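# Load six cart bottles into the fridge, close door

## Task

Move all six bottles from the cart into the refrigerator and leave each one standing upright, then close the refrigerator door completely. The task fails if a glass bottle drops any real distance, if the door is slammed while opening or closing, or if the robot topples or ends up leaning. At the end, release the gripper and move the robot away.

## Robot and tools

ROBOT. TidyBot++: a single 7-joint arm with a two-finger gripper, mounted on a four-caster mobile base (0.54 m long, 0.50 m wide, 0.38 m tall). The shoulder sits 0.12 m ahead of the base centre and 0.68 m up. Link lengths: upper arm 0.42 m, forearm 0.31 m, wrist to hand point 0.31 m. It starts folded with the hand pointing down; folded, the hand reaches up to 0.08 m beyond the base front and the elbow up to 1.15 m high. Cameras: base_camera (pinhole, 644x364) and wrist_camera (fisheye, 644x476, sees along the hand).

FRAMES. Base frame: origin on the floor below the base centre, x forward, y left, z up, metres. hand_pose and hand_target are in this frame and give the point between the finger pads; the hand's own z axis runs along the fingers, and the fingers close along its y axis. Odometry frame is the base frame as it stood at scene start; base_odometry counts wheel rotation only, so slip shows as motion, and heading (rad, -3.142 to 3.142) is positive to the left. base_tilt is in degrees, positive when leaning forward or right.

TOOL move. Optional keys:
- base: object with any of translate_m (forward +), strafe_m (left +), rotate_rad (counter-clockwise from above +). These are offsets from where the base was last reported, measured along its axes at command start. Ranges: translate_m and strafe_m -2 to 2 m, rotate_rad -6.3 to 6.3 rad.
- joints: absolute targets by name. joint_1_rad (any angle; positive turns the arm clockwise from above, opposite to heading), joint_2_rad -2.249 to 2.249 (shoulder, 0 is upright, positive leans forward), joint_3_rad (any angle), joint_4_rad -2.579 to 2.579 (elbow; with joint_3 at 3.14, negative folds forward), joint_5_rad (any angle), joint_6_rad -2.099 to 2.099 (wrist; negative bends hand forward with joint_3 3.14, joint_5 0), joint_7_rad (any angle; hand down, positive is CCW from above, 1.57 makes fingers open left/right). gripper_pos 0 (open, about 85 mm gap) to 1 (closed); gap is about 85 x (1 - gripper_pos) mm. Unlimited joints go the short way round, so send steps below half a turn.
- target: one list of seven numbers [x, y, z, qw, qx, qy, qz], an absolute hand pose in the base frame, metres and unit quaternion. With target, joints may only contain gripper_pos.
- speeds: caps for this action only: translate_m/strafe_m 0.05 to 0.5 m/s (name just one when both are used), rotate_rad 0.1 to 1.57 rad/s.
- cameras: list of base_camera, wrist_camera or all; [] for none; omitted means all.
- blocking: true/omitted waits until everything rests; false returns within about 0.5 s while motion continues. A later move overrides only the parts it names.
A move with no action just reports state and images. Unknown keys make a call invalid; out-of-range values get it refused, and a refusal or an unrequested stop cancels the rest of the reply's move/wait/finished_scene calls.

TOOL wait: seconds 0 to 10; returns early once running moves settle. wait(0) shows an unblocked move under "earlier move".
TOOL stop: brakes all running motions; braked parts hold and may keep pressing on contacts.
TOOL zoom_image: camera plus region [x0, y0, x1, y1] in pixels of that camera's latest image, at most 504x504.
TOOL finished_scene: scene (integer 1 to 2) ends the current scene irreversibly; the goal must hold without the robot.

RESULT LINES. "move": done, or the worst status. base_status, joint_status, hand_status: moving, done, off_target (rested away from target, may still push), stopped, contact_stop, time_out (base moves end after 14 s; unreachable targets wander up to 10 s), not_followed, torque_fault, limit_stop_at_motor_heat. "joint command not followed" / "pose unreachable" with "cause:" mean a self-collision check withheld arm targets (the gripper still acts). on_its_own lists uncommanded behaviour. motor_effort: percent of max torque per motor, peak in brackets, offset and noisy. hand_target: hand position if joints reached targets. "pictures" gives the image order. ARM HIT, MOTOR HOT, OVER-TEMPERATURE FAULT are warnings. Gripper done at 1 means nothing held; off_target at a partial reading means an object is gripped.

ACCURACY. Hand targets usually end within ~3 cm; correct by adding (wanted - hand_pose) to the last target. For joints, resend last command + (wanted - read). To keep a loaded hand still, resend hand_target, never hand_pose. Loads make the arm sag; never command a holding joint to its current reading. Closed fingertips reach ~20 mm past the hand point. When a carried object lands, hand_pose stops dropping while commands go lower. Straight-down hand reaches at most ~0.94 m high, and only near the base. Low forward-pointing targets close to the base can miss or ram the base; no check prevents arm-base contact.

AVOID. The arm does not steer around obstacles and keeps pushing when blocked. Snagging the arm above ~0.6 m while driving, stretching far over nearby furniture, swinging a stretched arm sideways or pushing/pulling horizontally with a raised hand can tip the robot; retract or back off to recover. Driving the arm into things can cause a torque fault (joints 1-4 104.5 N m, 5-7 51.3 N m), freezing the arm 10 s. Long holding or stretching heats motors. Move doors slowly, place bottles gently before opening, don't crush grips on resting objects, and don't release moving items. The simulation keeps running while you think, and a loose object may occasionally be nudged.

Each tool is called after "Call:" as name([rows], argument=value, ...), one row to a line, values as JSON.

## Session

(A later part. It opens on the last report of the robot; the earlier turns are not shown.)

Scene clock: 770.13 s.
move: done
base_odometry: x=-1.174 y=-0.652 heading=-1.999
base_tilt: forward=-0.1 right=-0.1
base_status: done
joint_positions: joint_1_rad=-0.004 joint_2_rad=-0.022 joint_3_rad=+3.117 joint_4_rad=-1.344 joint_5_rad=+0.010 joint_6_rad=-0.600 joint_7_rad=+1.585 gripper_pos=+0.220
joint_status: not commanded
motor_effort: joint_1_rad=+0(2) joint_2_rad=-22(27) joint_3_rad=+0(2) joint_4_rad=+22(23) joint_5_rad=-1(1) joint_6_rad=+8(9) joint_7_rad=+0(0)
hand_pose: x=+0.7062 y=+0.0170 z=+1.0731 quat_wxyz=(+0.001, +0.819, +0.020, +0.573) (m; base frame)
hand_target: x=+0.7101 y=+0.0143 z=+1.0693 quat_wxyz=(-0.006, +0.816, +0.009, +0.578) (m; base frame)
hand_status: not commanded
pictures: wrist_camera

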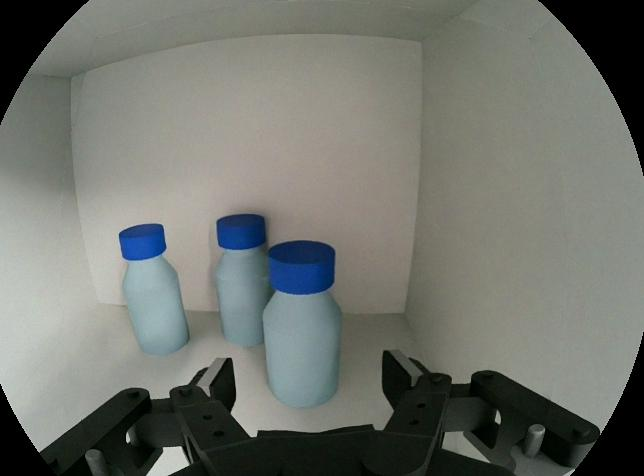

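Call:
move(base={"translate_m": -0.5}, joints={"joint_2_rad": -0.41, "joint_4_rad": -1.67, "joint_6_rad": -0.635, "gripper_pos": 0.13}, cameras=[])

Call:
move(base={"translate_m": -0.28, "strafe_m": -0.599, "rotate_rad": -3.083}, cameras=[])

Call:
move(joints={"joint_2_rad": -0.03, "joint_4_rad": -1.86, "joint_6_rad": -0.077}, cameras=["wrist_camera"])

Scene clock: 802.03 s.
move: done
base_odometry: x=-0.966 y=-0.198 heading=-1.999
base_tilt: forward=-0.2 right=-0.1
base_status: done
joint_positions: joint_1_rad=-0.004 joint_2_rad=-0.416 joint_3_rad=+3.117 joint_4_rad=-1.644 joint_5_rad=+0.010 joint_6_rad=-0.604 joint_7_rad=+1.585 gripper_pos=+0.130
joint_status: all done
motor_effort: joint_1_rad=+0(1) joint_2_rad=-7(28) joint_3_rad=+0(1) joint_4_rad=+22(24) joint_5_rad=-1(1) joint_6_rad=+9(10) joint_7_rad=+0(0)
hand_pose: x=+0.5453 y=+0.0153 z=+1.0919 quat_wxyz=(+0.005, +0.793, +0.021, +0.609) (m; base frame)
hand_target: x=+0.5453 y=+0.0131 z=+1.0645 quat_wxyz=(-0.003, +0.812, +0.010, +0.584) (m; base frame)
hand_status: not commanded
pictures: none
No camera images: "cameras" was empty.

Scene clock: 805.97 s.
move: done
base_odometry: x=-1.394 y=+0.306 heading=+1.201
base_tilt: forward=-0.1 right=-0.1
base_status: done
joint_positions: joint_1_rad=-0.003 joint_2_rad=-0.413 joint_3_rad=+3.117 joint_4_rad=-1.646 joint_5_rad=+0.010 joint_6_rad=-0.604 joint_7_rad=+1.585 gripper_pos=+0.130
joint_status: not commanded
motor_effort: joint_1_rad=-1(2) joint_2_rad=-6(11) joint_3_rad=+0(4) joint_4_rad=+22(22) joint_5_rad=-1(2) joint_6_rad=+9(10) joint_7_rad=+0(1)
hand_pose: x=+0.5465 y=+0.0144 z=+1.0893 quat_wxyz=(+0.005, +0.794, +0.020, +0.607) (m; base frame)
hand_target: x=+0.5453 y=+0.0131 z=+1.0645 quat_wxyz=(-0.003, +0.812, +0.010, +0.584) (m; base frame)
hand_status: not commanded
pictures: none
No camera images: "cameras" was empty.

Scene clock: 807.83 s.
move: done
base_odometry: x=-1.394 y=+0.306 heading=+1.201
base_tilt: forward=-0.1 right=-0.1
base_status: not commanded
joint_positions: joint_1_rad=-0.003 joint_2_rad=-0.044 joint_3_rad=+3.117 joint_4_rad=-1.840 joint_5_rad=+0.010 joint_6_rad=-0.119 joint_7_rad=+1.585 gripper_pos=+0.130
joint_status: all done
motor_effort: joint_1_rad=-1(1) joint_2_rad=-21(25) joint_3_rad=+0(1) joint_4_rad=+22(25) joint_5_rad=-1(1) joint_6_rad=+9(10) joint_7_rad=+0(1)
hand_pose: x=+0.6994 y=+0.0172 z=+0.9269 quat_wxyz=(+0.000, +0.817, +0.021, +0.576) (m; base frame)
hand_target: x=+0.7037 y=+0.0141 z=+0.9191 quat_wxyz=(-0.006, +0.815, +0.009, +0.579) (m; base frame)
hand_status: not commanded
pictures: wrist_camera

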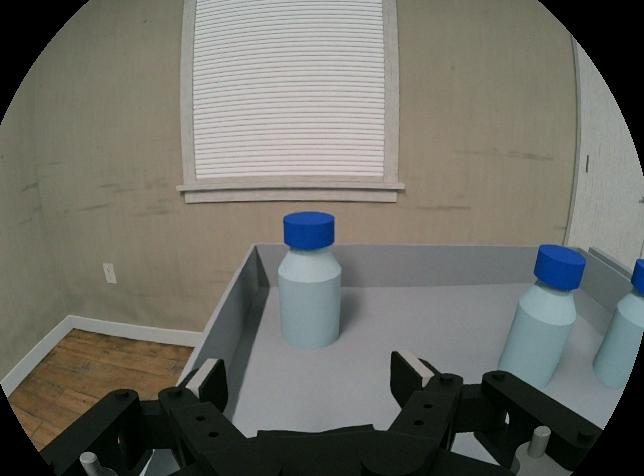

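Call:
move(base={"translate_m": 0.16, "strafe_m": -0.004}, speeds={"translate_m": 0.25}, cameras=["wrist_camera"])

Scene clock: 818.73 s.
move: done
base_odometry: x=-1.333 y=+0.454 heading=+1.200
base_tilt: forward=-0.1 right=-0.1
base_status: done
joint_positions: joint_1_rad=-0.003 joint_2_rad=-0.043 joint_3_rad=+3.117 joint_4_rad=-1.840 joint_5_rad=+0.010 joint_6_rad=-0.114 joint_7_rad=+1.585 gripper_pos=+0.130
joint_status: not commanded
motor_effort: joint_1_rad=-1(1) joint_2_rad=-21(24) joint_3_rad=+0(1) joint_4_rad=+22(23) joint_5_rad=-1(1) joint_6_rad=+8(10) joint_7_rad=+0(0)
hand_pose: x=+0.7001 y=+0.0172 z=+0.9275 quat_wxyz=(+0.000, +0.816, +0.021, +0.577) (m; base frame)
hand_target: x=+0.7037 y=+0.0141 z=+0.9191 quat_wxyz=(-0.006, +0.815, +0.009, +0.579) (m; base frame)
hand_status: not commanded
pictures: wrist_camera

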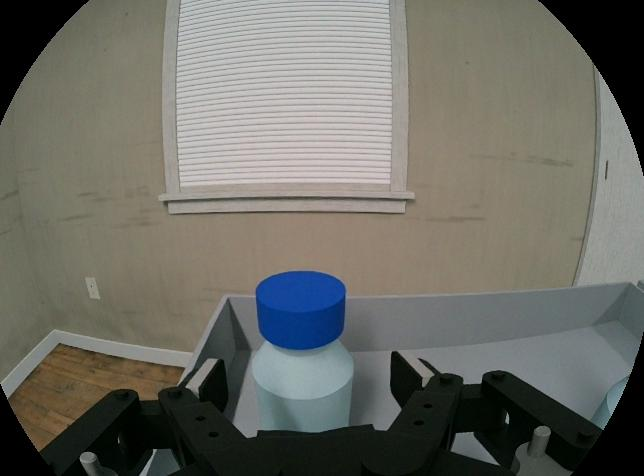

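Call:
move(base={"translate_m": 0.08, "strafe_m": 0.004}, speeds={"translate_m": 0.12}, cameras=["wrist_camera"])

Scene clock: 834.73 s.
move: done
base_odometry: x=-1.307 y=+0.530 heading=+1.200
base_tilt: forward=-0.1 right=-0.1
base_status: done
joint_positions: joint_1_rad=-0.003 joint_2_rad=-0.041 joint_3_rad=+3.117 joint_4_rad=-1.840 joint_5_rad=+0.010 joint_6_rad=-0.113 joint_7_rad=+1.585 gripper_pos=+0.130
joint_status: not commanded
motor_effort: joint_1_rad=+0(1) joint_2_rad=-22(25) joint_3_rad=+0(1) joint_4_rad=+22(23) joint_5_rad=-1(1) joint_6_rad=+9(10) joint_7_rad=+0(0)
hand_pose: x=+0.7006 y=+0.0172 z=+0.9267 quat_wxyz=(+0.000, +0.817, +0.021, +0.577) (m; base frame)
hand_target: x=+0.7037 y=+0.0141 z=+0.9191 quat_wxyz=(-0.006, +0.815, +0.009, +0.579) (m; base frame)
hand_status: not commanded
pictures: wrist_camera

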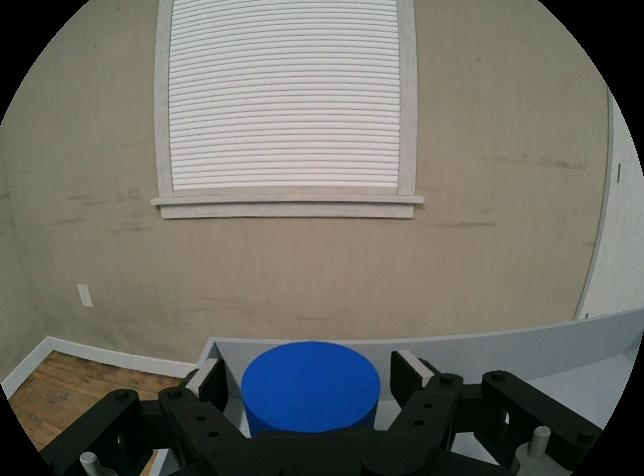

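Call:
move(base={"translate_m": 0.008, "strafe_m": 0.002}, cameras=[])

Call:
move(joints={"gripper_pos": 0.55}, cameras=[])

Call:
move(joints={"joint_4_rad": -1.40, "joint_6_rad": -0.55}, cameras=["wrist_camera"])

Scene clock: 842.50 s.
move: done
base_odometry: x=-1.306 y=+0.538 heading=+1.200
base_tilt: forward=-0.1 right=-0.1
base_status: done
joint_positions: joint_1_rad=-0.003 joint_2_rad=-0.039 joint_3_rad=+3.117 joint_4_rad=-1.840 joint_5_rad=+0.010 joint_6_rad=-0.113 joint_7_rad=+1.585 gripper_pos=+0.130
joint_status: not commanded
motor_effort: joint_1_rad=+0(2) joint_2_rad=-22(26) joint_3_rad=-1(1) joint_4_rad=+22(23) joint_5_rad=-1(1) joint_6_rad=+8(9) joint_7_rad=+0(0)
hand_pose: x=+0.7012 y=+0.0172 z=+0.9256 quat_wxyz=(+0.000, +0.817, +0.021, +0.576) (m; base frame)
hand_target: x=+0.7037 y=+0.0141 z=+0.9191 quat_wxyz=(-0.006, +0.815, +0.009, +0.579) (m; base frame)
hand_status: not commanded
pictures: none
No camera images: "cameras" was empty.

Scene clock: 843.27 s.
move: off_target
base_odometry: x=-1.306 y=+0.538 heading=+1.200
base_tilt: forward=-0.1 right=-0.1
base_status: not commanded
joint_positions: joint_1_rad=-0.003 joint_2_rad=-0.039 joint_3_rad=+3.117 joint_4_rad=-1.840 joint_5_rad=+0.010 joint_6_rad=-0.112 joint_7_rad=+1.585 gripper_pos=+0.421
joint_status: gripper_pos off_target (ended at +0.421, target +0.550)
motor_effort: joint_1_rad=+0(1) joint_2_rad=-21(22) joint_3_rad=-1(1) joint_4_rad=+22(22) joint_5_rad=-1(1) joint_6_rad=+8(9) joint_7_rad=+0(1)
hand_pose: x=+0.7013 y=+0.0172 z=+0.9258 quat_wxyz=(+0.000, +0.817, +0.021, +0.576) (m; base frame)
hand_target: x=+0.7037 y=+0.0141 z=+0.9191 quat_wxyz=(-0.006, +0.815, +0.009, +0.579) (m; base frame)
hand_status: not commanded
pictures: none
No camera images: "cameras" was empty.

Scene clock: 845.20 s.
move: done
base_odometry: x=-1.306 y=+0.538 heading=+1.200
base_tilt: forward=-0.1 right=-0.1
base_status: not commanded
joint_positions: joint_1_rad=-0.003 joint_2_rad=-0.030 joint_3_rad=+3.117 joint_4_rad=-1.426 joint_5_rad=+0.010 joint_6_rad=-0.530 joint_7_rad=+1.585 gripper_pos=+0.421
joint_status: all done
motor_effort: joint_1_rad=+0(1) joint_2_rad=-26(28) joint_3_rad=+0(1) joint_4_rad=+26(28) joint_5_rad=-1(1) joint_6_rad=+11(13) joint_7_rad=+0(0)
hand_pose: x=+0.7073 y=+0.0162 z=+1.0488 quat_wxyz=(+0.001, +0.821, +0.020, +0.571) (m; base frame)
hand_target: x=+0.7065 y=+0.0143 z=+1.0585 quat_wxyz=(-0.006, +0.819, +0.009, +0.573) (m; base frame)
hand_status: not commanded
pictures: wrist_camera

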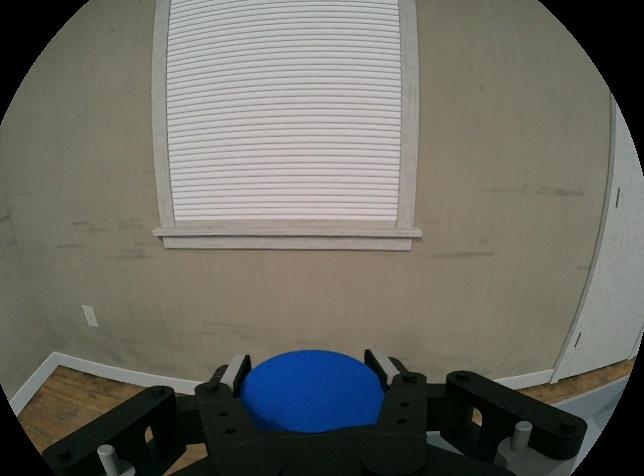

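Call:
move(base={"translate_m": -0.6}, joints={"joint_2_rad": -0.41, "joint_4_rad": -1.67, "joint_6_rad": -0.635}, cameras=[])

Call:
move(base={"translate_m": 0.021, "strafe_m": -0.621, "rotate_rad": 3.083}, speeds={"translate_m": 0.3, "rotate_rad": 1.2}, cameras=[])

Call:
move(joints={"joint_1_rad": -0.18, "joint_2_rad": -0.02, "joint_4_rad": -1.22, "joint_6_rad": -0.6})

Scene clock: 869.40 s.
move: done
base_odometry: x=-1.524 y=-0.021 heading=+1.200
base_tilt: forward=-0.1 right=-0.1
base_status: done
joint_positions: joint_1_rad=-0.003 joint_2_rad=-0.393 joint_3_rad=+3.117 joint_4_rad=-1.663 joint_5_rad=+0.010 joint_6_rad=-0.621 joint_7_rad=+1.585 gripper_pos=+0.421
joint_status: all done
motor_effort: joint_1_rad=+0(2) joint_2_rad=-11(31) joint_3_rad=+0(2) joint_4_rad=+26(28) joint_5_rad=-1(1) joint_6_rad=+12(13) joint_7_rad=+0(1)
hand_pose: x=+0.5533 y=+0.0140 z=+1.0657 quat_wxyz=(+0.005, +0.810, +0.020, +0.586) (m; base frame)
hand_target: x=+0.5453 y=+0.0131 z=+1.0645 quat_wxyz=(-0.003, +0.812, +0.010, +0.584) (m; base frame)
hand_status: not commanded
pictures: none
No camera images: "cameras" was empty.

Scene clock: 873.07 s.
move: done
base_odometry: x=-0.937 y=-0.227 heading=-2.001
base_tilt: forward=-0.1 right=-0.1
base_status: done
joint_positions: joint_1_rad=-0.003 joint_2_rad=-0.393 joint_3_rad=+3.118 joint_4_rad=-1.664 joint_5_rad=+0.010 joint_6_rad=-0.621 joint_7_rad=+1.585 gripper_pos=+0.421
joint_status: not commanded
motor_effort: joint_1_rad=+0(2) joint_2_rad=-11(13) joint_3_rad=+0(3) joint_4_rad=+26(26) joint_5_rad=-1(2) joint_6_rad=+11(13) joint_7_rad=+0(0)
hand_pose: x=+0.5532 y=+0.0139 z=+1.0648 quat_wxyz=(+0.005, +0.811, +0.020, +0.585) (m; base frame)
hand_target: x=+0.5453 y=+0.0131 z=+1.0645 quat_wxyz=(-0.003, +0.812, +0.010, +0.584) (m; base frame)
hand_status: not commanded
pictures: none
No camera images: "cameras" was empty.

Scene clock: 874.70 s.
move: done
base_odometry: x=-0.937 y=-0.227 heading=-2.001
base_tilt: forward=-0.1 right=-0.1
base_status: not commanded
joint_positions: joint_1_rad=-0.167 joint_2_rad=-0.021 joint_3_rad=+3.118 joint_4_rad=-1.249 joint_5_rad=+0.010 joint_6_rad=-0.621 joint_7_rad=+1.585 gripper_pos=+0.421
joint_status: all done
motor_effort: joint_1_rad=-1(2) joint_2_rad=-25(28) joint_3_rad=+0(1) joint_4_rad=+25(27) joint_5_rad=-1(1) joint_6_rad=+11(14) joint_7_rad=+0(1)
hand_pose: x=+0.6948 y=+0.1112 z=+1.1223 quat_wxyz=(-0.048, +0.794, +0.084, +0.600) (m; base frame)
hand_target: x=+0.6943 y=+0.1191 z=+1.1457 quat_wxyz=(-0.063, +0.779, +0.079, +0.618) (m; base frame)
hand_status: not commanded
pictures: base_camera, wrist_camera

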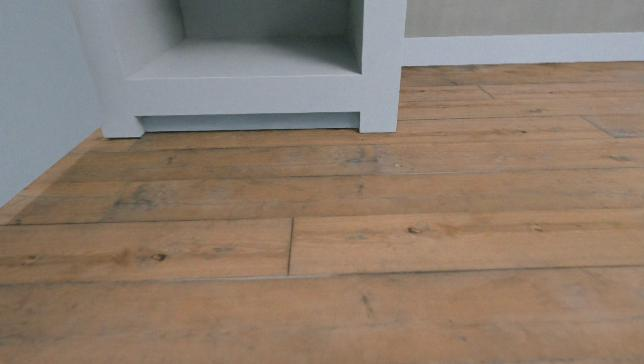

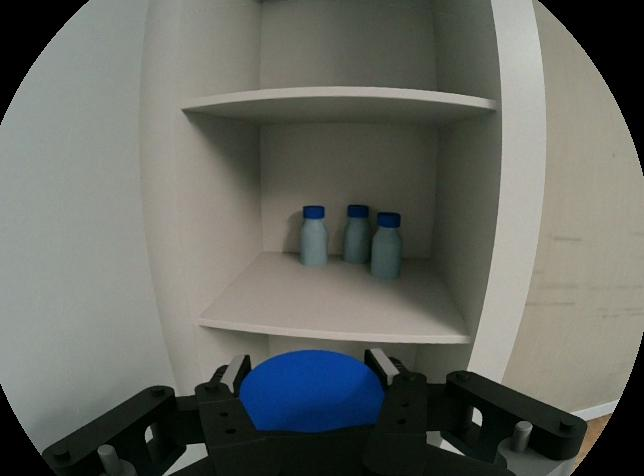

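Call:
move(base={"translate_m": 0.62}, speeds={"translate_m": 0.25})

Scene clock: 926.73 s.
move: done
base_odometry: x=-1.196 y=-0.790 heading=-2.000
base_tilt: forward=-0.1 right=-0.1
base_status: done
joint_positions: joint_1_rad=-0.169 joint_2_rad=-0.013 joint_3_rad=+3.118 joint_4_rad=-1.245 joint_5_rad=+0.010 joint_6_rad=-0.621 joint_7_rad=+1.585 gripper_pos=+0.421
joint_status: not commanded
motor_effort: joint_1_rad=+0(1) joint_2_rad=-26(29) joint_3_rad=-1(1) joint_4_rad=+26(27) joint_5_rad=-1(1) joint_6_rad=+12(13) joint_7_rad=+0(0)
hand_pose: x=+0.6978 y=+0.1128 z=+1.1202 quat_wxyz=(-0.049, +0.795, +0.084, +0.599) (m; base frame)
hand_target: x=+0.6943 y=+0.1191 z=+1.1457 quat_wxyz=(-0.063, +0.779, +0.079, +0.618) (m; base frame)
hand_status: not commanded
pictures: base_camera, wrist_camera

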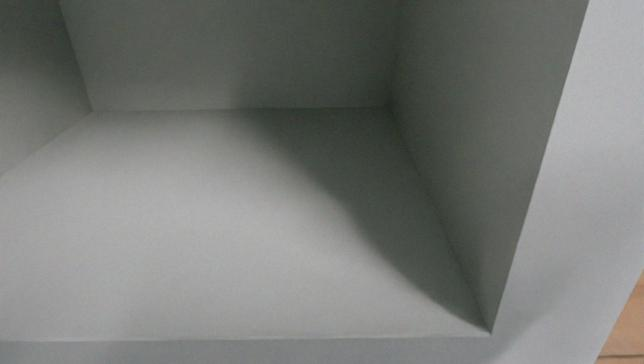

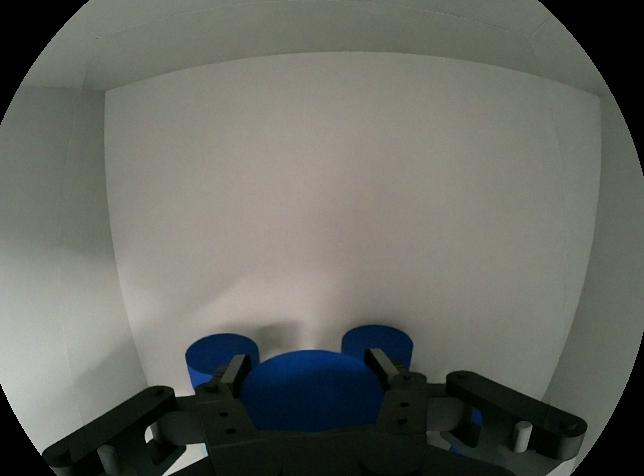

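Call:
zoom_image(camera="wrist_camera", region=[150, 300, 550, 476])

Scaled by 1.260.

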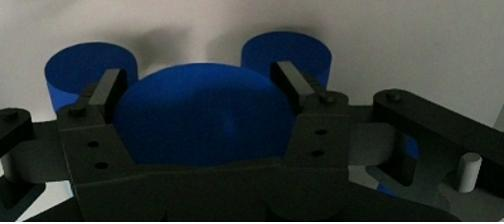

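Call:
move(joints={"joint_1_rad": -0.27}, cameras=["wrist_camera"])

Scene clock: 960.27 s.
move: done
base_odometry: x=-1.196 y=-0.790 heading=-2.000
base_tilt: forward=-0.1 right=-0.1
base_status: not commanded
joint_positions: joint_1_rad=-0.266 joint_2_rad=-0.013 joint_3_rad=+3.118 joint_4_rad=-1.245 joint_5_rad=+0.010 joint_6_rad=-0.621 joint_7_rad=+1.585 gripper_pos=+0.421
joint_status: all done
motor_effort: joint_1_rad=-1(3) joint_2_rad=-26(27) joint_3_rad=-1(2) joint_4_rad=+25(26) joint_5_rad=-1(2) joint_6_rad=+11(13) joint_7_rad=+0(0)
hand_pose: x=+0.6841 y=+0.1684 z=+1.1202 quat_wxyz=(-0.078, +0.790, +0.123, +0.596) (m; base frame)
hand_target: x=+0.6813 y=+0.1704 z=+1.1457 quat_wxyz=(-0.090, +0.775, +0.114, +0.615) (m; base frame)
hand_status: not commanded
pictures: wrist_camera

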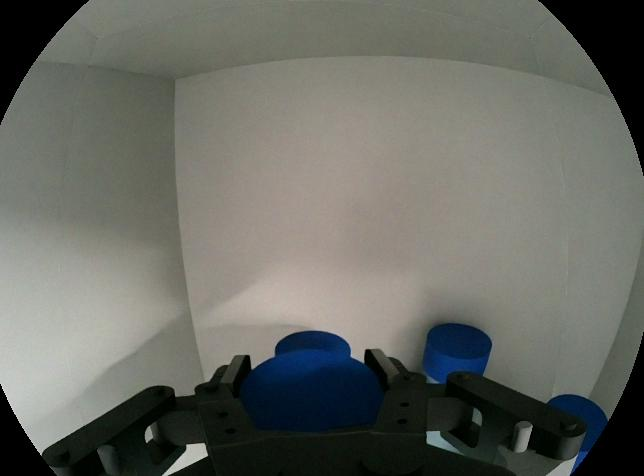

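Call:
move(joints={"joint_4_rad": -1.30, "joint_6_rad": -0.59}, cameras=[])

Call:
move(joints={"joint_4_rad": -1.325, "joint_6_rad": -0.58}, cameras=["wrist_camera"])

Call:
move(joints={"joint_4_rad": -1.345, "joint_6_rad": -0.575}, cameras=[])

Call:
move(joints={"joint_4_rad": -1.365, "joint_6_rad": -0.565}, cameras=["wrist_camera"])

Scene clock: 969.90 s.
move: done
base_odometry: x=-1.196 y=-0.790 heading=-2.000
base_tilt: forward=-0.1 right=-0.1
base_status: not commanded
joint_positions: joint_1_rad=-0.266 joint_2_rad=-0.013 joint_3_rad=+3.118 joint_4_rad=-1.303 joint_5_rad=+0.010 joint_6_rad=-0.621 joint_7_rad=+1.585 gripper_pos=+0.421
joint_status: all done
motor_effort: joint_1_rad=+0(1) joint_2_rad=-26(28) joint_3_rad=-1(1) joint_4_rad=+26(27) joint_5_rad=-1(1) joint_6_rad=+12(13) joint_7_rad=+0(1)
hand_pose: x=+0.6843 y=+0.1684 z=+1.0858 quat_wxyz=(-0.074, +0.807, +0.126, +0.572) (m; base frame)
hand_target: x=+0.6836 y=+0.1711 z=+1.1008 quat_wxyz=(-0.086, +0.796, +0.117, +0.588) (m; base frame)
hand_status: not commanded
pictures: none
No camera images: "cameras" was empty.

Scene clock: 970.53 s.
move: done
base_odometry: x=-1.196 y=-0.790 heading=-2.000
base_tilt: forward=-0.1 right=-0.1
base_status: not commanded
joint_positions: joint_1_rad=-0.266 joint_2_rad=-0.013 joint_3_rad=+3.118 joint_4_rad=-1.323 joint_5_rad=+0.010 joint_6_rad=-0.621 joint_7_rad=+1.585 gripper_pos=+0.421
joint_status: all done
motor_effort: joint_1_rad=+0(1) joint_2_rad=-26(28) joint_3_rad=-1(1) joint_4_rad=+26(27) joint_5_rad=-1(1) joint_6_rad=+11(13) joint_7_rad=+0(1)
hand_pose: x=+0.6840 y=+0.1683 z=+1.0739 quat_wxyz=(-0.073, +0.812, +0.127, +0.564) (m; base frame)
hand_target: x=+0.6843 y=+0.1713 z=+1.0888 quat_wxyz=(-0.085, +0.800, +0.117, +0.582) (m; base frame)
hand_status: not commanded
pictures: wrist_camera

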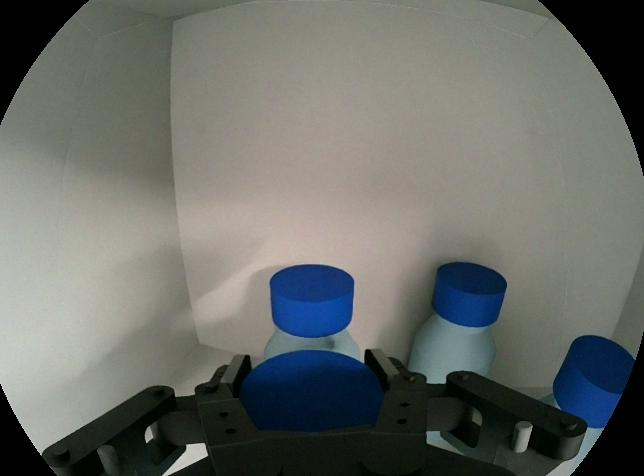

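Scene clock: 971.10 s.
move: done
base_odometry: x=-1.196 y=-0.790 heading=-2.000
base_tilt: forward=-0.1 right=-0.1
base_status: not commanded
joint_positions: joint_1_rad=-0.266 joint_2_rad=-0.013 joint_3_rad=+3.118 joint_4_rad=-1.334 joint_5_rad=+0.010 joint_6_rad=-0.616 joint_7_rad=+1.585 gripper_pos=+0.421
joint_status: all done
motor_effort: joint_1_rad=+0(1) joint_2_rad=-25(27) joint_3_rad=+0(1) joint_4_rad=+24(26) joint_5_rad=-1(1) joint_6_rad=+11(12) joint_7_rad=+0(0)
hand_pose: x=+0.6840 y=+0.1684 z=+1.0689 quat_wxyz=(-0.073, +0.814, +0.127, +0.562) (m; base frame)
hand_target: x=+0.6845 y=+0.1713 z=+1.0783 quat_wxyz=(-0.085, +0.805, +0.118, +0.575) (m; base frame)
hand_status: not commanded
pictures: none
No camera images: "cameras" was empty.

Scene clock: 971.67 s.
move: done
base_odometry: x=-1.196 y=-0.790 heading=-2.000
base_tilt: forward=-0.1 right=-0.1
base_status: not commanded
joint_positions: joint_1_rad=-0.266 joint_2_rad=-0.015 joint_3_rad=+3.118 joint_4_rad=-1.342 joint_5_rad=+0.010 joint_6_rad=-0.602 joint_7_rad=+1.585 gripper_pos=+0.421
joint_status: all done
motor_effort: joint_1_rad=+0(1) joint_2_rad=-22(26) joint_3_rad=+0(1) joint_4_rad=+23(26) joint_5_rad=-1(1) joint_6_rad=+9(11) joint_7_rad=+0(0)
hand_pose: x=+0.6846 y=+0.1686 z=+1.0687 quat_wxyz=(-0.073, +0.812, +0.127, +0.565) (m; base frame)
hand_target: x=+0.6849 y=+0.1714 z=+1.0693 quat_wxyz=(-0.084, +0.808, +0.118, +0.571) (m; base frame)
hand_status: not commanded
pictures: wrist_camera

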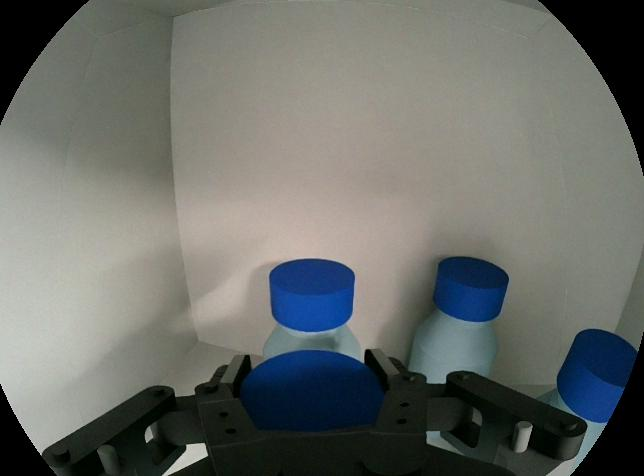

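Call:
move(joints={"gripper_pos": 0.23}, cameras=["wrist_camera"])

Call:
move(base={"translate_m": -0.154, "strafe_m": -0.042}, speeds={"translate_m": 0.15}, cameras=["wrist_camera"])

Scene clock: 980.13 s.
move: done
base_odometry: x=-1.196 y=-0.790 heading=-2.000
base_tilt: forward=-0.1 right=-0.1
base_status: not commanded
joint_positions: joint_1_rad=-0.266 joint_2_rad=-0.015 joint_3_rad=+3.118 joint_4_rad=-1.343 joint_5_rad=+0.010 joint_6_rad=-0.601 joint_7_rad=+1.585 gripper_pos=+0.230
joint_status: all done
motor_effort: joint_1_rad=-1(1) joint_2_rad=-23(24) joint_3_rad=-1(1) joint_4_rad=+22(24) joint_5_rad=-1(1) joint_6_rad=+9(11) joint_7_rad=+0(1)
hand_pose: x=+0.6847 y=+0.1686 z=+1.0687 quat_wxyz=(-0.073, +0.812, +0.127, +0.565) (m; base frame)
hand_target: x=+0.6849 y=+0.1714 z=+1.0693 quat_wxyz=(-0.084, +0.808, +0.118, +0.571) (m; base frame)
hand_status: not commanded
pictures: wrist_camera

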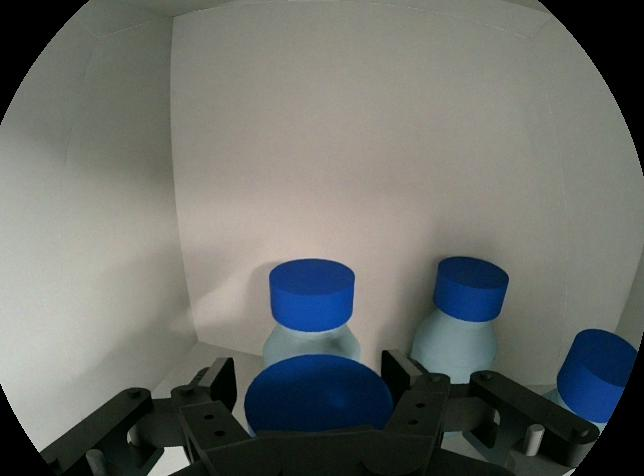

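Scene clock: 981.87 s.
move: done
base_odometry: x=-1.170 y=-0.633 heading=-2.000
base_tilt: forward=-0.1 right=-0.1
base_status: done
joint_positions: joint_1_rad=-0.266 joint_2_rad=-0.020 joint_3_rad=+3.118 joint_4_rad=-1.343 joint_5_rad=+0.010 joint_6_rad=-0.600 joint_7_rad=+1.585 gripper_pos=+0.230
joint_status: not commanded
motor_effort: joint_1_rad=-1(1) joint_2_rad=-22(27) joint_3_rad=-1(1) joint_4_rad=+22(23) joint_5_rad=-1(1) joint_6_rad=+8(9) joint_7_rad=+0(1)
hand_pose: x=+0.6828 y=+0.1682 z=+1.0718 quat_wxyz=(-0.074, +0.810, +0.126, +0.567) (m; base frame)
hand_target: x=+0.6849 y=+0.1714 z=+1.0693 quat_wxyz=(-0.084, +0.808, +0.118, +0.571) (m; base frame)
hand_status: not commanded
pictures: wrist_camera

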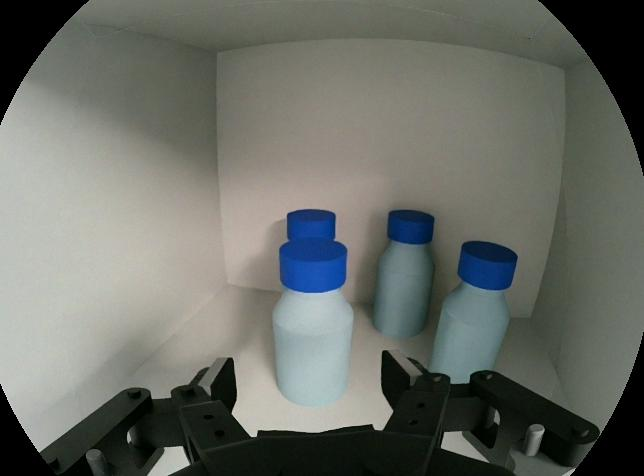

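Call:
move(base={"translate_m": -0.55}, joints={"joint_1_rad": 0.0, "joint_2_rad": -0.41, "joint_4_rad": -1.67, "joint_6_rad": -0.635, "gripper_pos": 0.13}, speeds={"translate_m": 0.35}, cameras=["base_camera"])

Scene clock: 998.43 s.
move: done
base_odometry: x=-0.941 y=-0.132 heading=-1.999
base_tilt: forward=-0.2 right=-0.1
base_status: done
joint_positions: joint_1_rad=-0.014 joint_2_rad=-0.406 joint_3_rad=+3.118 joint_4_rad=-1.644 joint_5_rad=+0.010 joint_6_rad=-0.602 joint_7_rad=+1.585 gripper_pos=+0.130
joint_status: all done
motor_effort: joint_1_rad=-1(2) joint_2_rad=-7(27) joint_3_rad=+0(2) joint_4_rad=+22(24) joint_5_rad=-1(2) joint_6_rad=+9(10) joint_7_rad=+0(1)
hand_pose: x=+0.5492 y=+0.0189 z=+1.0880 quat_wxyz=(+0.002, +0.795, +0.025, +0.606) (m; base frame)
hand_target: x=+0.5453 y=+0.0131 z=+1.0645 quat_wxyz=(-0.003, +0.812, +0.010, +0.584) (m; base frame)
hand_status: not commanded
pictures: base_camera

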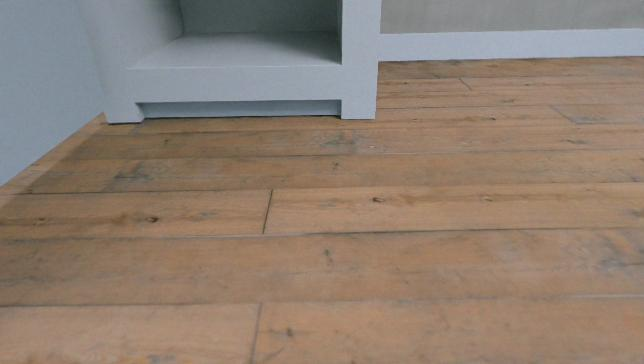

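Call:
move(base={"translate_m": -0.079, "strafe_m": -0.382, "rotate_rad": -3.083}, speeds={"translate_m": 0.3, "rotate_rad": 1.2}, cameras=[])

Call:
move(joints={"joint_1_rad": 0.0, "joint_2_rad": -0.03, "joint_4_rad": -1.86, "joint_6_rad": -0.077})

Scene clock: 1010.83 s.
move: done
base_odometry: x=-1.256 y=+0.098 heading=+1.201
base_tilt: forward=-0.1 right=-0.1
base_status: done
joint_positions: joint_1_rad=-0.008 joint_2_rad=-0.406 joint_3_rad=+3.116 joint_4_rad=-1.647 joint_5_rad=+0.010 joint_6_rad=-0.602 joint_7_rad=+1.585 gripper_pos=+0.130
joint_status: not commanded
motor_effort: joint_1_rad=+0(2) joint_2_rad=-7(12) joint_3_rad=+0(5) joint_4_rad=+22(22) joint_5_rad=-1(1) joint_6_rad=+9(10) joint_7_rad=+0(1)
hand_pose: x=+0.5495 y=+0.0172 z=+1.0864 quat_wxyz=(+0.004, +0.796, +0.023, +0.605) (m; base frame)
hand_target: x=+0.5453 y=+0.0131 z=+1.0645 quat_wxyz=(-0.003, +0.812, +0.010, +0.584) (m; base frame)
hand_status: not commanded
pictures: none
No camera images: "cameras" was empty.

Scene clock: 1012.70 s.
move: done
base_odometry: x=-1.256 y=+0.098 heading=+1.202
base_tilt: forward=-0.1 right=-0.1
base_status: not commanded
joint_positions: joint_1_rad=-0.008 joint_2_rad=-0.044 joint_3_rad=+3.116 joint_4_rad=-1.840 joint_5_rad=+0.010 joint_6_rad=-0.119 joint_7_rad=+1.585 gripper_pos=+0.130
joint_status: all done
motor_effort: joint_1_rad=-1(2) joint_2_rad=-22(25) joint_3_rad=+0(1) joint_4_rad=+22(25) joint_5_rad=-1(1) joint_6_rad=+9(10) joint_7_rad=+0(0)
hand_pose: x=+0.6993 y=+0.0208 z=+0.9267 quat_wxyz=(-0.002, +0.817, +0.024, +0.576) (m; base frame)
hand_target: x=+0.7037 y=+0.0141 z=+0.9191 quat_wxyz=(-0.006, +0.815, +0.009, +0.579) (m; base frame)
hand_status: not commanded
pictures: base_camera, wrist_camera

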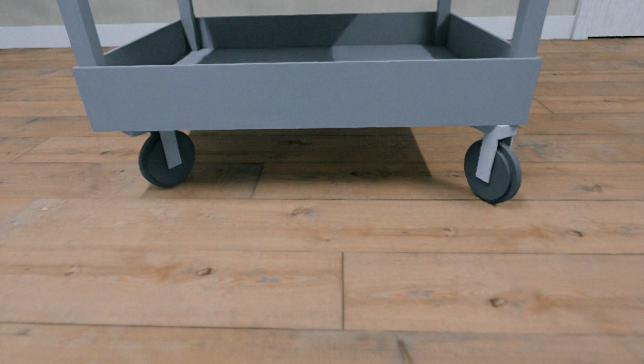

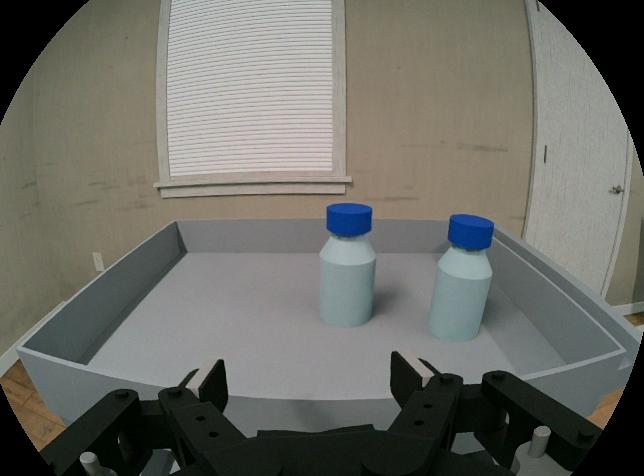

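Call:
move(base={"translate_m": 0.17, "strafe_m": -0.055}, speeds={"translate_m": 0.2}, cameras=["wrist_camera"])

Scene clock: 1018.83 s.
move: done
base_odometry: x=-1.143 y=+0.237 heading=+1.201
base_tilt: forward=-0.1 right=-0.1
base_status: done
joint_positions: joint_1_rad=-0.008 joint_2_rad=-0.041 joint_3_rad=+3.116 joint_4_rad=-1.840 joint_5_rad=+0.010 joint_6_rad=-0.114 joint_7_rad=+1.585 gripper_pos=+0.130
joint_status: not commanded
motor_effort: joint_1_rad=-1(1) joint_2_rad=-22(25) joint_3_rad=-1(1) joint_4_rad=+22(23) joint_5_rad=-1(1) joint_6_rad=+9(10) joint_7_rad=+0(0)
hand_pose: x=+0.7003 y=+0.0204 z=+0.9264 quat_wxyz=(-0.001, +0.817, +0.023, +0.576) (m; base frame)
hand_target: x=+0.7037 y=+0.0141 z=+0.9191 quat_wxyz=(-0.006, +0.815, +0.009, +0.579) (m; base frame)
hand_status: not commanded
pictures: wrist_camera

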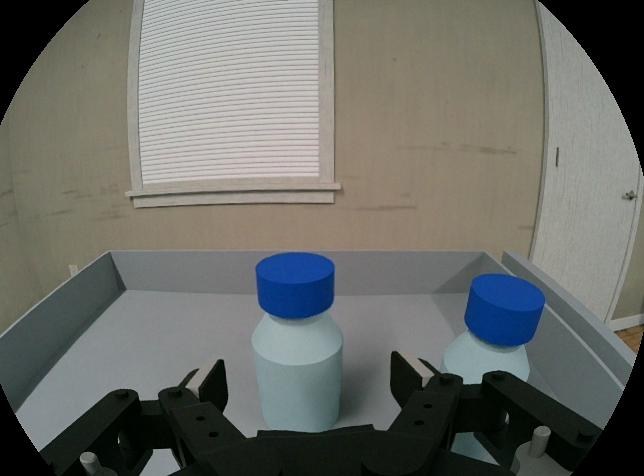

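Call:
move(base={"translate_m": 0.08, "strafe_m": 0.008}, speeds={"translate_m": 0.15}, cameras=["wrist_camera"])

Scene clock: 1029.07 s.
move: done
base_odometry: x=-1.122 y=+0.314 heading=+1.200
base_tilt: forward=-0.1 right=-0.1
base_status: done
joint_positions: joint_1_rad=-0.008 joint_2_rad=-0.041 joint_3_rad=+3.116 joint_4_rad=-1.840 joint_5_rad=+0.010 joint_6_rad=-0.114 joint_7_rad=+1.585 gripper_pos=+0.130
joint_status: not commanded
motor_effort: joint_1_rad=-1(1) joint_2_rad=-21(25) joint_3_rad=-1(1) joint_4_rad=+22(23) joint_5_rad=-1(1) joint_6_rad=+9(9) joint_7_rad=+0(1)
hand_pose: x=+0.7006 y=+0.0204 z=+0.9263 quat_wxyz=(-0.001, +0.817, +0.023, +0.576) (m; base frame)
hand_target: x=+0.7037 y=+0.0141 z=+0.9191 quat_wxyz=(-0.006, +0.815, +0.009, +0.579) (m; base frame)
hand_status: not commanded
pictures: wrist_camera

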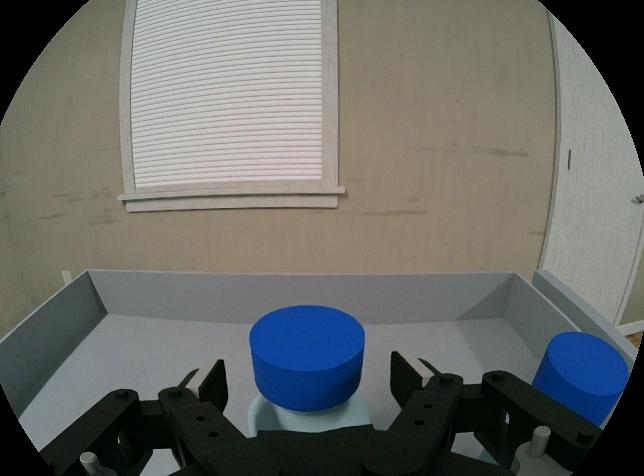

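Call:
move(base={"translate_m": 0.04, "strafe_m": 0.002}, speeds={"translate_m": 0.1}, cameras=["wrist_camera"])

Scene clock: 1042.00 s.
move: done
base_odometry: x=-1.109 y=+0.353 heading=+1.201
base_tilt: forward=-0.1 right=-0.1
base_status: done
joint_positions: joint_1_rad=-0.008 joint_2_rad=-0.040 joint_3_rad=+3.116 joint_4_rad=-1.841 joint_5_rad=+0.010 joint_6_rad=-0.113 joint_7_rad=+1.585 gripper_pos=+0.130
joint_status: not commanded
motor_effort: joint_1_rad=+0(1) joint_2_rad=-22(25) joint_3_rad=+0(1) joint_4_rad=+22(23) joint_5_rad=-1(1) joint_6_rad=+8(10) joint_7_rad=+0(1)
hand_pose: x=+0.7007 y=+0.0204 z=+0.9262 quat_wxyz=(-0.001, +0.817, +0.023, +0.576) (m; base frame)
hand_target: x=+0.7037 y=+0.0141 z=+0.9191 quat_wxyz=(-0.006, +0.815, +0.009, +0.579) (m; base frame)
hand_status: not commanded
pictures: wrist_camera

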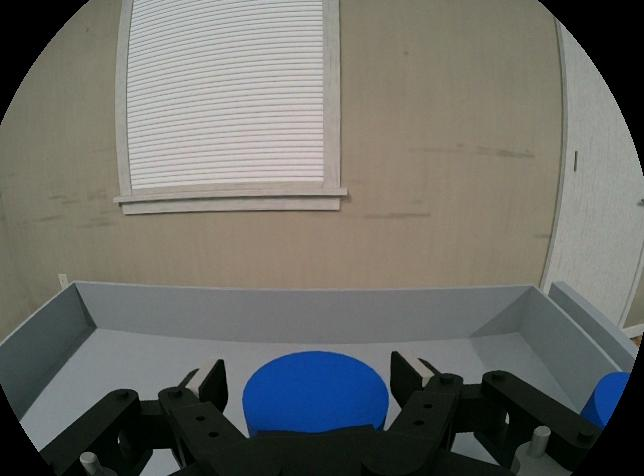

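Call:
move(joints={"gripper_pos": 0.55}, cameras=[])

Call:
move(joints={"joint_4_rad": -1.40, "joint_6_rad": -0.55}, cameras=["wrist_camera"])

Scene clock: 1048.33 s.
move: off_target
base_odometry: x=-1.109 y=+0.353 heading=+1.201
base_tilt: forward=-0.1 right=-0.1
base_status: not commanded
joint_positions: joint_1_rad=-0.007 joint_2_rad=-0.040 joint_3_rad=+3.116 joint_4_rad=-1.841 joint_5_rad=+0.010 joint_6_rad=-0.112 joint_7_rad=+1.585 gripper_pos=+0.421
joint_status: gripper_pos off_target (ended at +0.421, target +0.550)
motor_effort: joint_1_rad=+0(1) joint_2_rad=-21(22) joint_3_rad=+0(1) joint_4_rad=+22(22) joint_5_rad=-1(1) joint_6_rad=+9(10) joint_7_rad=+0(1)
hand_pose: x=+0.7008 y=+0.0203 z=+0.9265 quat_wxyz=(-0.001, +0.817, +0.023, +0.577) (m; base frame)
hand_target: x=+0.7037 y=+0.0141 z=+0.9191 quat_wxyz=(-0.006, +0.815, +0.009, +0.579) (m; base frame)
hand_status: not commanded
pictures: none
No camera images: "cameras" was empty.

Scene clock: 1050.27 s.
move: done
base_odometry: x=-1.109 y=+0.353 heading=+1.201
base_tilt: forward=-0.1 right=-0.1
base_status: not commanded
joint_positions: joint_1_rad=-0.007 joint_2_rad=-0.025 joint_3_rad=+3.116 joint_4_rad=-1.430 joint_5_rad=+0.010 joint_6_rad=-0.535 joint_7_rad=+1.585 gripper_pos=+0.421
joint_status: all done
motor_effort: joint_1_rad=-1(1) joint_2_rad=-28(30) joint_3_rad=+0(1) joint_4_rad=+27(30) joint_5_rad=-1(1) joint_6_rad=+11(13) joint_7_rad=+0(1)
hand_pose: x=+0.7084 y=+0.0193 z=+1.0417 quat_wxyz=(+0.000, +0.825, +0.022, +0.565) (m; base frame)
hand_target: x=+0.7065 y=+0.0143 z=+1.0586 quat_wxyz=(-0.006, +0.819, +0.009, +0.573) (m; base frame)
hand_status: not commanded
pictures: wrist_camera

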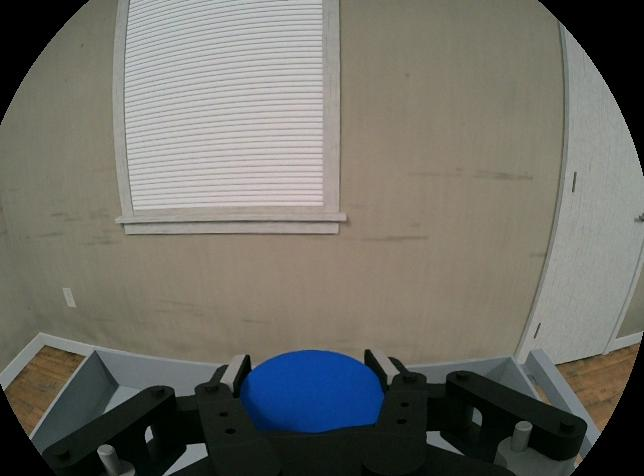

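Call:
move(base={"translate_m": -0.55}, joints={"joint_2_rad": -0.41, "joint_4_rad": -1.67, "joint_6_rad": -0.635}, speeds={"translate_m": 0.35}, cameras=[])

Call:
move(base={"translate_m": 0.153, "strafe_m": -0.347, "rotate_rad": 3.083}, speeds={"translate_m": 0.3, "rotate_rad": 1.2}, cameras=[])

Call:
move(joints={"joint_1_rad": 0.0, "joint_2_rad": -0.02, "joint_4_rad": -1.22, "joint_6_rad": -0.6})

Scene clock: 1069.20 s.
move: done
base_odometry: x=-1.308 y=-0.160 heading=+1.201
base_tilt: forward=-0.1 right=-0.1
base_status: done
joint_positions: joint_1_rad=-0.007 joint_2_rad=-0.392 joint_3_rad=+3.116 joint_4_rad=-1.667 joint_5_rad=+0.010 joint_6_rad=-0.625 joint_7_rad=+1.585 gripper_pos=+0.421
joint_status: all done
motor_effort: joint_1_rad=+0(3) joint_2_rad=-11(33) joint_3_rad=+0(2) joint_4_rad=+27(28) joint_5_rad=-1(2) joint_6_rad=+12(14) joint_7_rad=+0(0)
hand_pose: x=+0.5530 y=+0.0162 z=+1.0615 quat_wxyz=(+0.004, +0.813, +0.023, +0.582) (m; base frame)
hand_target: x=+0.5453 y=+0.0131 z=+1.0645 quat_wxyz=(-0.003, +0.812, +0.010, +0.584) (m; base frame)
hand_status: not commanded
pictures: none
No camera images: "cameras" was empty.

Scene clock: 1072.87 s.
move: done
base_odometry: x=-0.929 y=-0.143 heading=-2.000
base_tilt: forward=-0.1 right=-0.1
base_status: done
joint_positions: joint_1_rad=-0.006 joint_2_rad=-0.392 joint_3_rad=+3.116 joint_4_rad=-1.669 joint_5_rad=+0.010 joint_6_rad=-0.625 joint_7_rad=+1.585 gripper_pos=+0.421
joint_status: not commanded
motor_effort: joint_1_rad=-1(2) joint_2_rad=-11(14) joint_3_rad=+1(3) joint_4_rad=+27(27) joint_5_rad=-1(2) joint_6_rad=+12(13) joint_7_rad=+0(1)
hand_pose: x=+0.5530 y=+0.0157 z=+1.0605 quat_wxyz=(+0.005, +0.814, +0.022, +0.581) (m; base frame)
hand_target: x=+0.5453 y=+0.0131 z=+1.0645 quat_wxyz=(-0.003, +0.812, +0.010, +0.584) (m; base frame)
hand_status: not commanded
pictures: none
No camera images: "cameras" was empty.

Scene clock: 1074.50 s.
move: done
base_odometry: x=-0.929 y=-0.143 heading=-2.000
base_tilt: forward=-0.1 right=-0.1
base_status: not commanded
joint_positions: joint_1_rad=-0.006 joint_2_rad=-0.016 joint_3_rad=+3.116 joint_4_rad=-1.254 joint_5_rad=+0.010 joint_6_rad=-0.625 joint_7_rad=+1.585 gripper_pos=+0.421
joint_status: all done
motor_effort: joint_1_rad=+0(2) joint_2_rad=-26(29) joint_3_rad=+0(1) joint_4_rad=+26(28) joint_5_rad=-1(1) joint_6_rad=+12(14) joint_7_rad=+0(1)
hand_pose: x=+0.7070 y=+0.0178 z=+1.1154 quat_wxyz=(+0.000, +0.802, +0.020, +0.596) (m; base frame)
hand_target: x=+0.7063 y=+0.0142 z=+1.1457 quat_wxyz=(-0.007, +0.783, +0.008, +0.622) (m; base frame)
hand_status: not commanded
pictures: base_camera, wrist_camera

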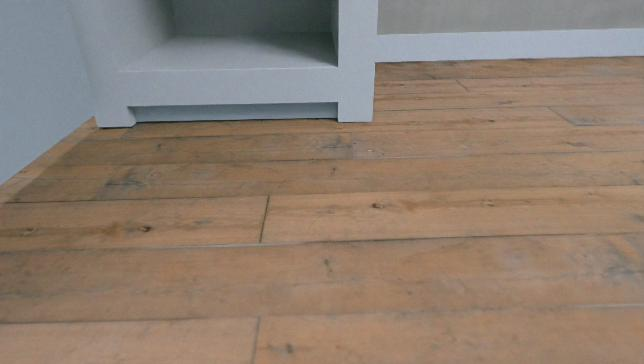

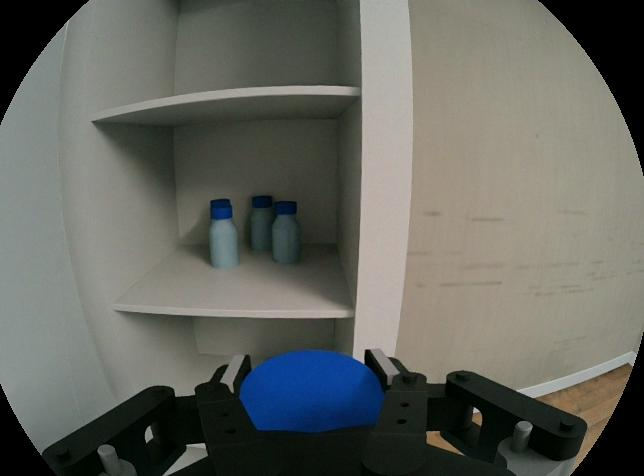

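Call:
move(base={"translate_m": 0.49, "strafe_m": 0.042}, speeds={"translate_m": 0.25}, cameras=["wrist_camera"])

Scene clock: 1091.07 s.
move: done
base_odometry: x=-1.095 y=-0.606 heading=-1.999
base_tilt: forward=-0.1 right=-0.1
base_status: done
joint_positions: joint_1_rad=-0.006 joint_2_rad=-0.008 joint_3_rad=+3.116 joint_4_rad=-1.250 joint_5_rad=+0.010 joint_6_rad=-0.625 joint_7_rad=+1.585 gripper_pos=+0.421
joint_status: not commanded
motor_effort: joint_1_rad=-1(2) joint_2_rad=-27(31) joint_3_rad=+0(1) joint_4_rad=+27(28) joint_5_rad=-1(1) joint_6_rad=+12(14) joint_7_rad=+0(1)
hand_pose: x=+0.7101 y=+0.0178 z=+1.1133 quat_wxyz=(+0.000, +0.803, +0.020, +0.595) (m; base frame)
hand_target: x=+0.7063 y=+0.0142 z=+1.1457 quat_wxyz=(-0.007, +0.783, +0.008, +0.622) (m; base frame)
hand_status: not commanded
pictures: wrist_camera

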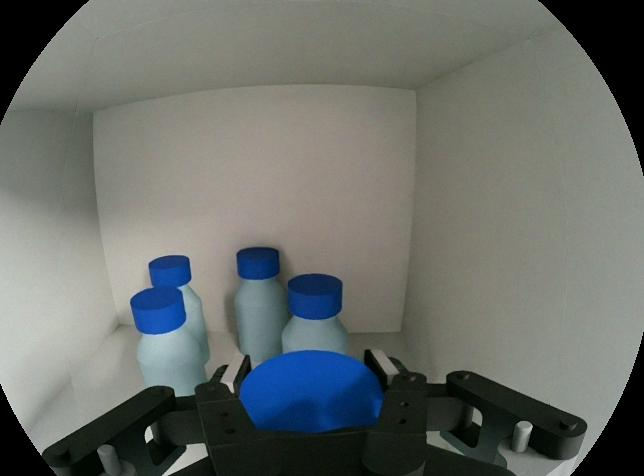

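Call:
move(base={"translate_m": 0.088}, speeds={"translate_m": 0.15}, cameras=[])

Call:
move(joints={"joint_4_rad": -1.30, "joint_6_rad": -0.59}, cameras=["wrist_camera"])

Scene clock: 1105.07 s.
move: done
base_odometry: x=-1.131 y=-0.686 heading=-1.999
base_tilt: forward=-0.1 right=-0.1
base_status: done
joint_positions: joint_1_rad=-0.006 joint_2_rad=-0.005 joint_3_rad=+3.116 joint_4_rad=-1.249 joint_5_rad=+0.010 joint_6_rad=-0.625 joint_7_rad=+1.585 gripper_pos=+0.421
joint_status: not commanded
motor_effort: joint_1_rad=+0(1) joint_2_rad=-28(31) joint_3_rad=-1(1) joint_4_rad=+27(27) joint_5_rad=-1(1) joint_6_rad=+13(14) joint_7_rad=+0(1)
hand_pose: x=+0.7116 y=+0.0178 z=+1.1119 quat_wxyz=(+0.000, +0.804, +0.020, +0.594) (m; base frame)
hand_target: x=+0.7063 y=+0.0142 z=+1.1457 quat_wxyz=(-0.007, +0.783, +0.008, +0.622) (m; base frame)
hand_status: not commanded
pictures: none
No camera images: "cameras" was empty.

Scene clock: 1105.93 s.
move: done
base_odometry: x=-1.131 y=-0.686 heading=-1.999
base_tilt: forward=-0.1 right=-0.1
base_status: not commanded
joint_positions: joint_1_rad=-0.006 joint_2_rad=-0.005 joint_3_rad=+3.116 joint_4_rad=-1.308 joint_5_rad=+0.010 joint_6_rad=-0.625 joint_7_rad=+1.585 gripper_pos=+0.421
joint_status: all done
motor_effort: joint_1_rad=-1(1) joint_2_rad=-27(29) joint_3_rad=+0(1) joint_4_rad=+27(28) joint_5_rad=-1(1) joint_6_rad=+12(14) joint_7_rad=+0(0)
hand_pose: x=+0.7111 y=+0.0178 z=+1.0771 quat_wxyz=(+0.000, +0.821, +0.020, +0.570) (m; base frame)
hand_target: x=+0.7088 y=+0.0143 z=+1.1009 quat_wxyz=(-0.006, +0.805, +0.008, +0.594) (m; base frame)
hand_status: not commanded
pictures: wrist_camera

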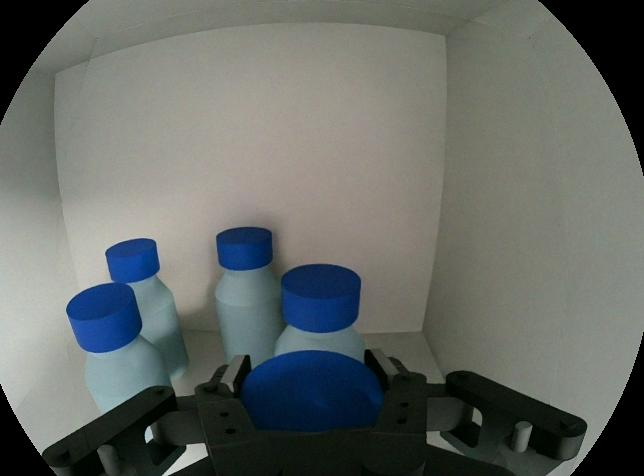

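Call:
move(joints={"joint_4_rad": -1.325, "joint_6_rad": -0.58}, cameras=[])

Call:
move(joints={"joint_4_rad": -1.345, "joint_6_rad": -0.575}, cameras=[])

Call:
move(joints={"joint_4_rad": -1.36, "joint_6_rad": -0.565}, cameras=["wrist_camera"])

Scene clock: 1114.73 s.
move: done
base_odometry: x=-1.131 y=-0.686 heading=-1.999
base_tilt: forward=-0.1 right=-0.1
base_status: not commanded
joint_positions: joint_1_rad=-0.006 joint_2_rad=-0.005 joint_3_rad=+3.116 joint_4_rad=-1.323 joint_5_rad=+0.010 joint_6_rad=-0.623 joint_7_rad=+1.585 gripper_pos=+0.421
joint_status: all done
motor_effort: joint_1_rad=-1(1) joint_2_rad=-26(28) joint_3_rad=-1(1) joint_4_rad=+25(27) joint_5_rad=-1(1) joint_6_rad=+11(13) joint_7_rad=+0(1)
hand_pose: x=+0.7109 y=+0.0178 z=+1.0685 quat_wxyz=(+0.000, +0.825, +0.020, +0.565) (m; base frame)
hand_target: x=+0.7095 y=+0.0143 z=+1.0888 quat_wxyz=(-0.006, +0.809, +0.009, +0.588) (m; base frame)
hand_status: not commanded
pictures: none
No camera images: "cameras" was empty.

Scene clock: 1115.30 s.
move: done
base_odometry: x=-1.131 y=-0.686 heading=-1.999
base_tilt: forward=-0.1 right=-0.1
base_status: not commanded
joint_positions: joint_1_rad=-0.006 joint_2_rad=-0.007 joint_3_rad=+3.116 joint_4_rad=-1.329 joint_5_rad=+0.010 joint_6_rad=-0.616 joint_7_rad=+1.585 gripper_pos=+0.421
joint_status: all done
motor_effort: joint_1_rad=-1(1) joint_2_rad=-24(26) joint_3_rad=-1(1) joint_4_rad=+23(26) joint_5_rad=-1(1) joint_6_rad=+10(11) joint_7_rad=+0(0)
hand_pose: x=+0.7107 y=+0.0178 z=+1.0684 quat_wxyz=(+0.000, +0.824, +0.020, +0.566) (m; base frame)
hand_target: x=+0.7097 y=+0.0143 z=+1.0783 quat_wxyz=(-0.006, +0.813, +0.009, +0.582) (m; base frame)
hand_status: not commanded
pictures: none
No camera images: "cameras" was empty.

Scene clock: 1115.83 s.
move: done
base_odometry: x=-1.131 y=-0.686 heading=-1.999
base_tilt: forward=-0.1 right=-0.1
base_status: not commanded
joint_positions: joint_1_rad=-0.006 joint_2_rad=-0.010 joint_3_rad=+3.116 joint_4_rad=-1.337 joint_5_rad=+0.010 joint_6_rad=-0.604 joint_7_rad=+1.585 gripper_pos=+0.421
joint_status: all done
motor_effort: joint_1_rad=-1(1) joint_2_rad=-22(24) joint_3_rad=-1(2) joint_4_rad=+22(23) joint_5_rad=-1(2) joint_6_rad=+10(10) joint_7_rad=+0(0)
hand_pose: x=+0.7106 y=+0.0179 z=+1.0683 quat_wxyz=(+0.000, +0.822, +0.020, +0.569) (m; base frame)
hand_target: x=+0.7103 y=+0.0143 z=+1.0723 quat_wxyz=(-0.006, +0.815, +0.009, +0.580) (m; base frame)
hand_status: not commanded
pictures: wrist_camera

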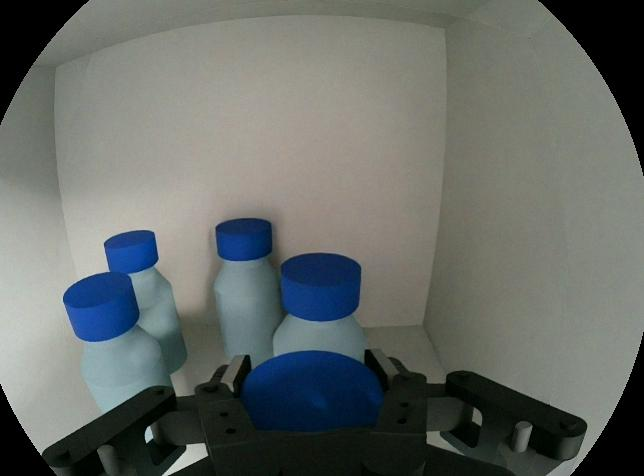

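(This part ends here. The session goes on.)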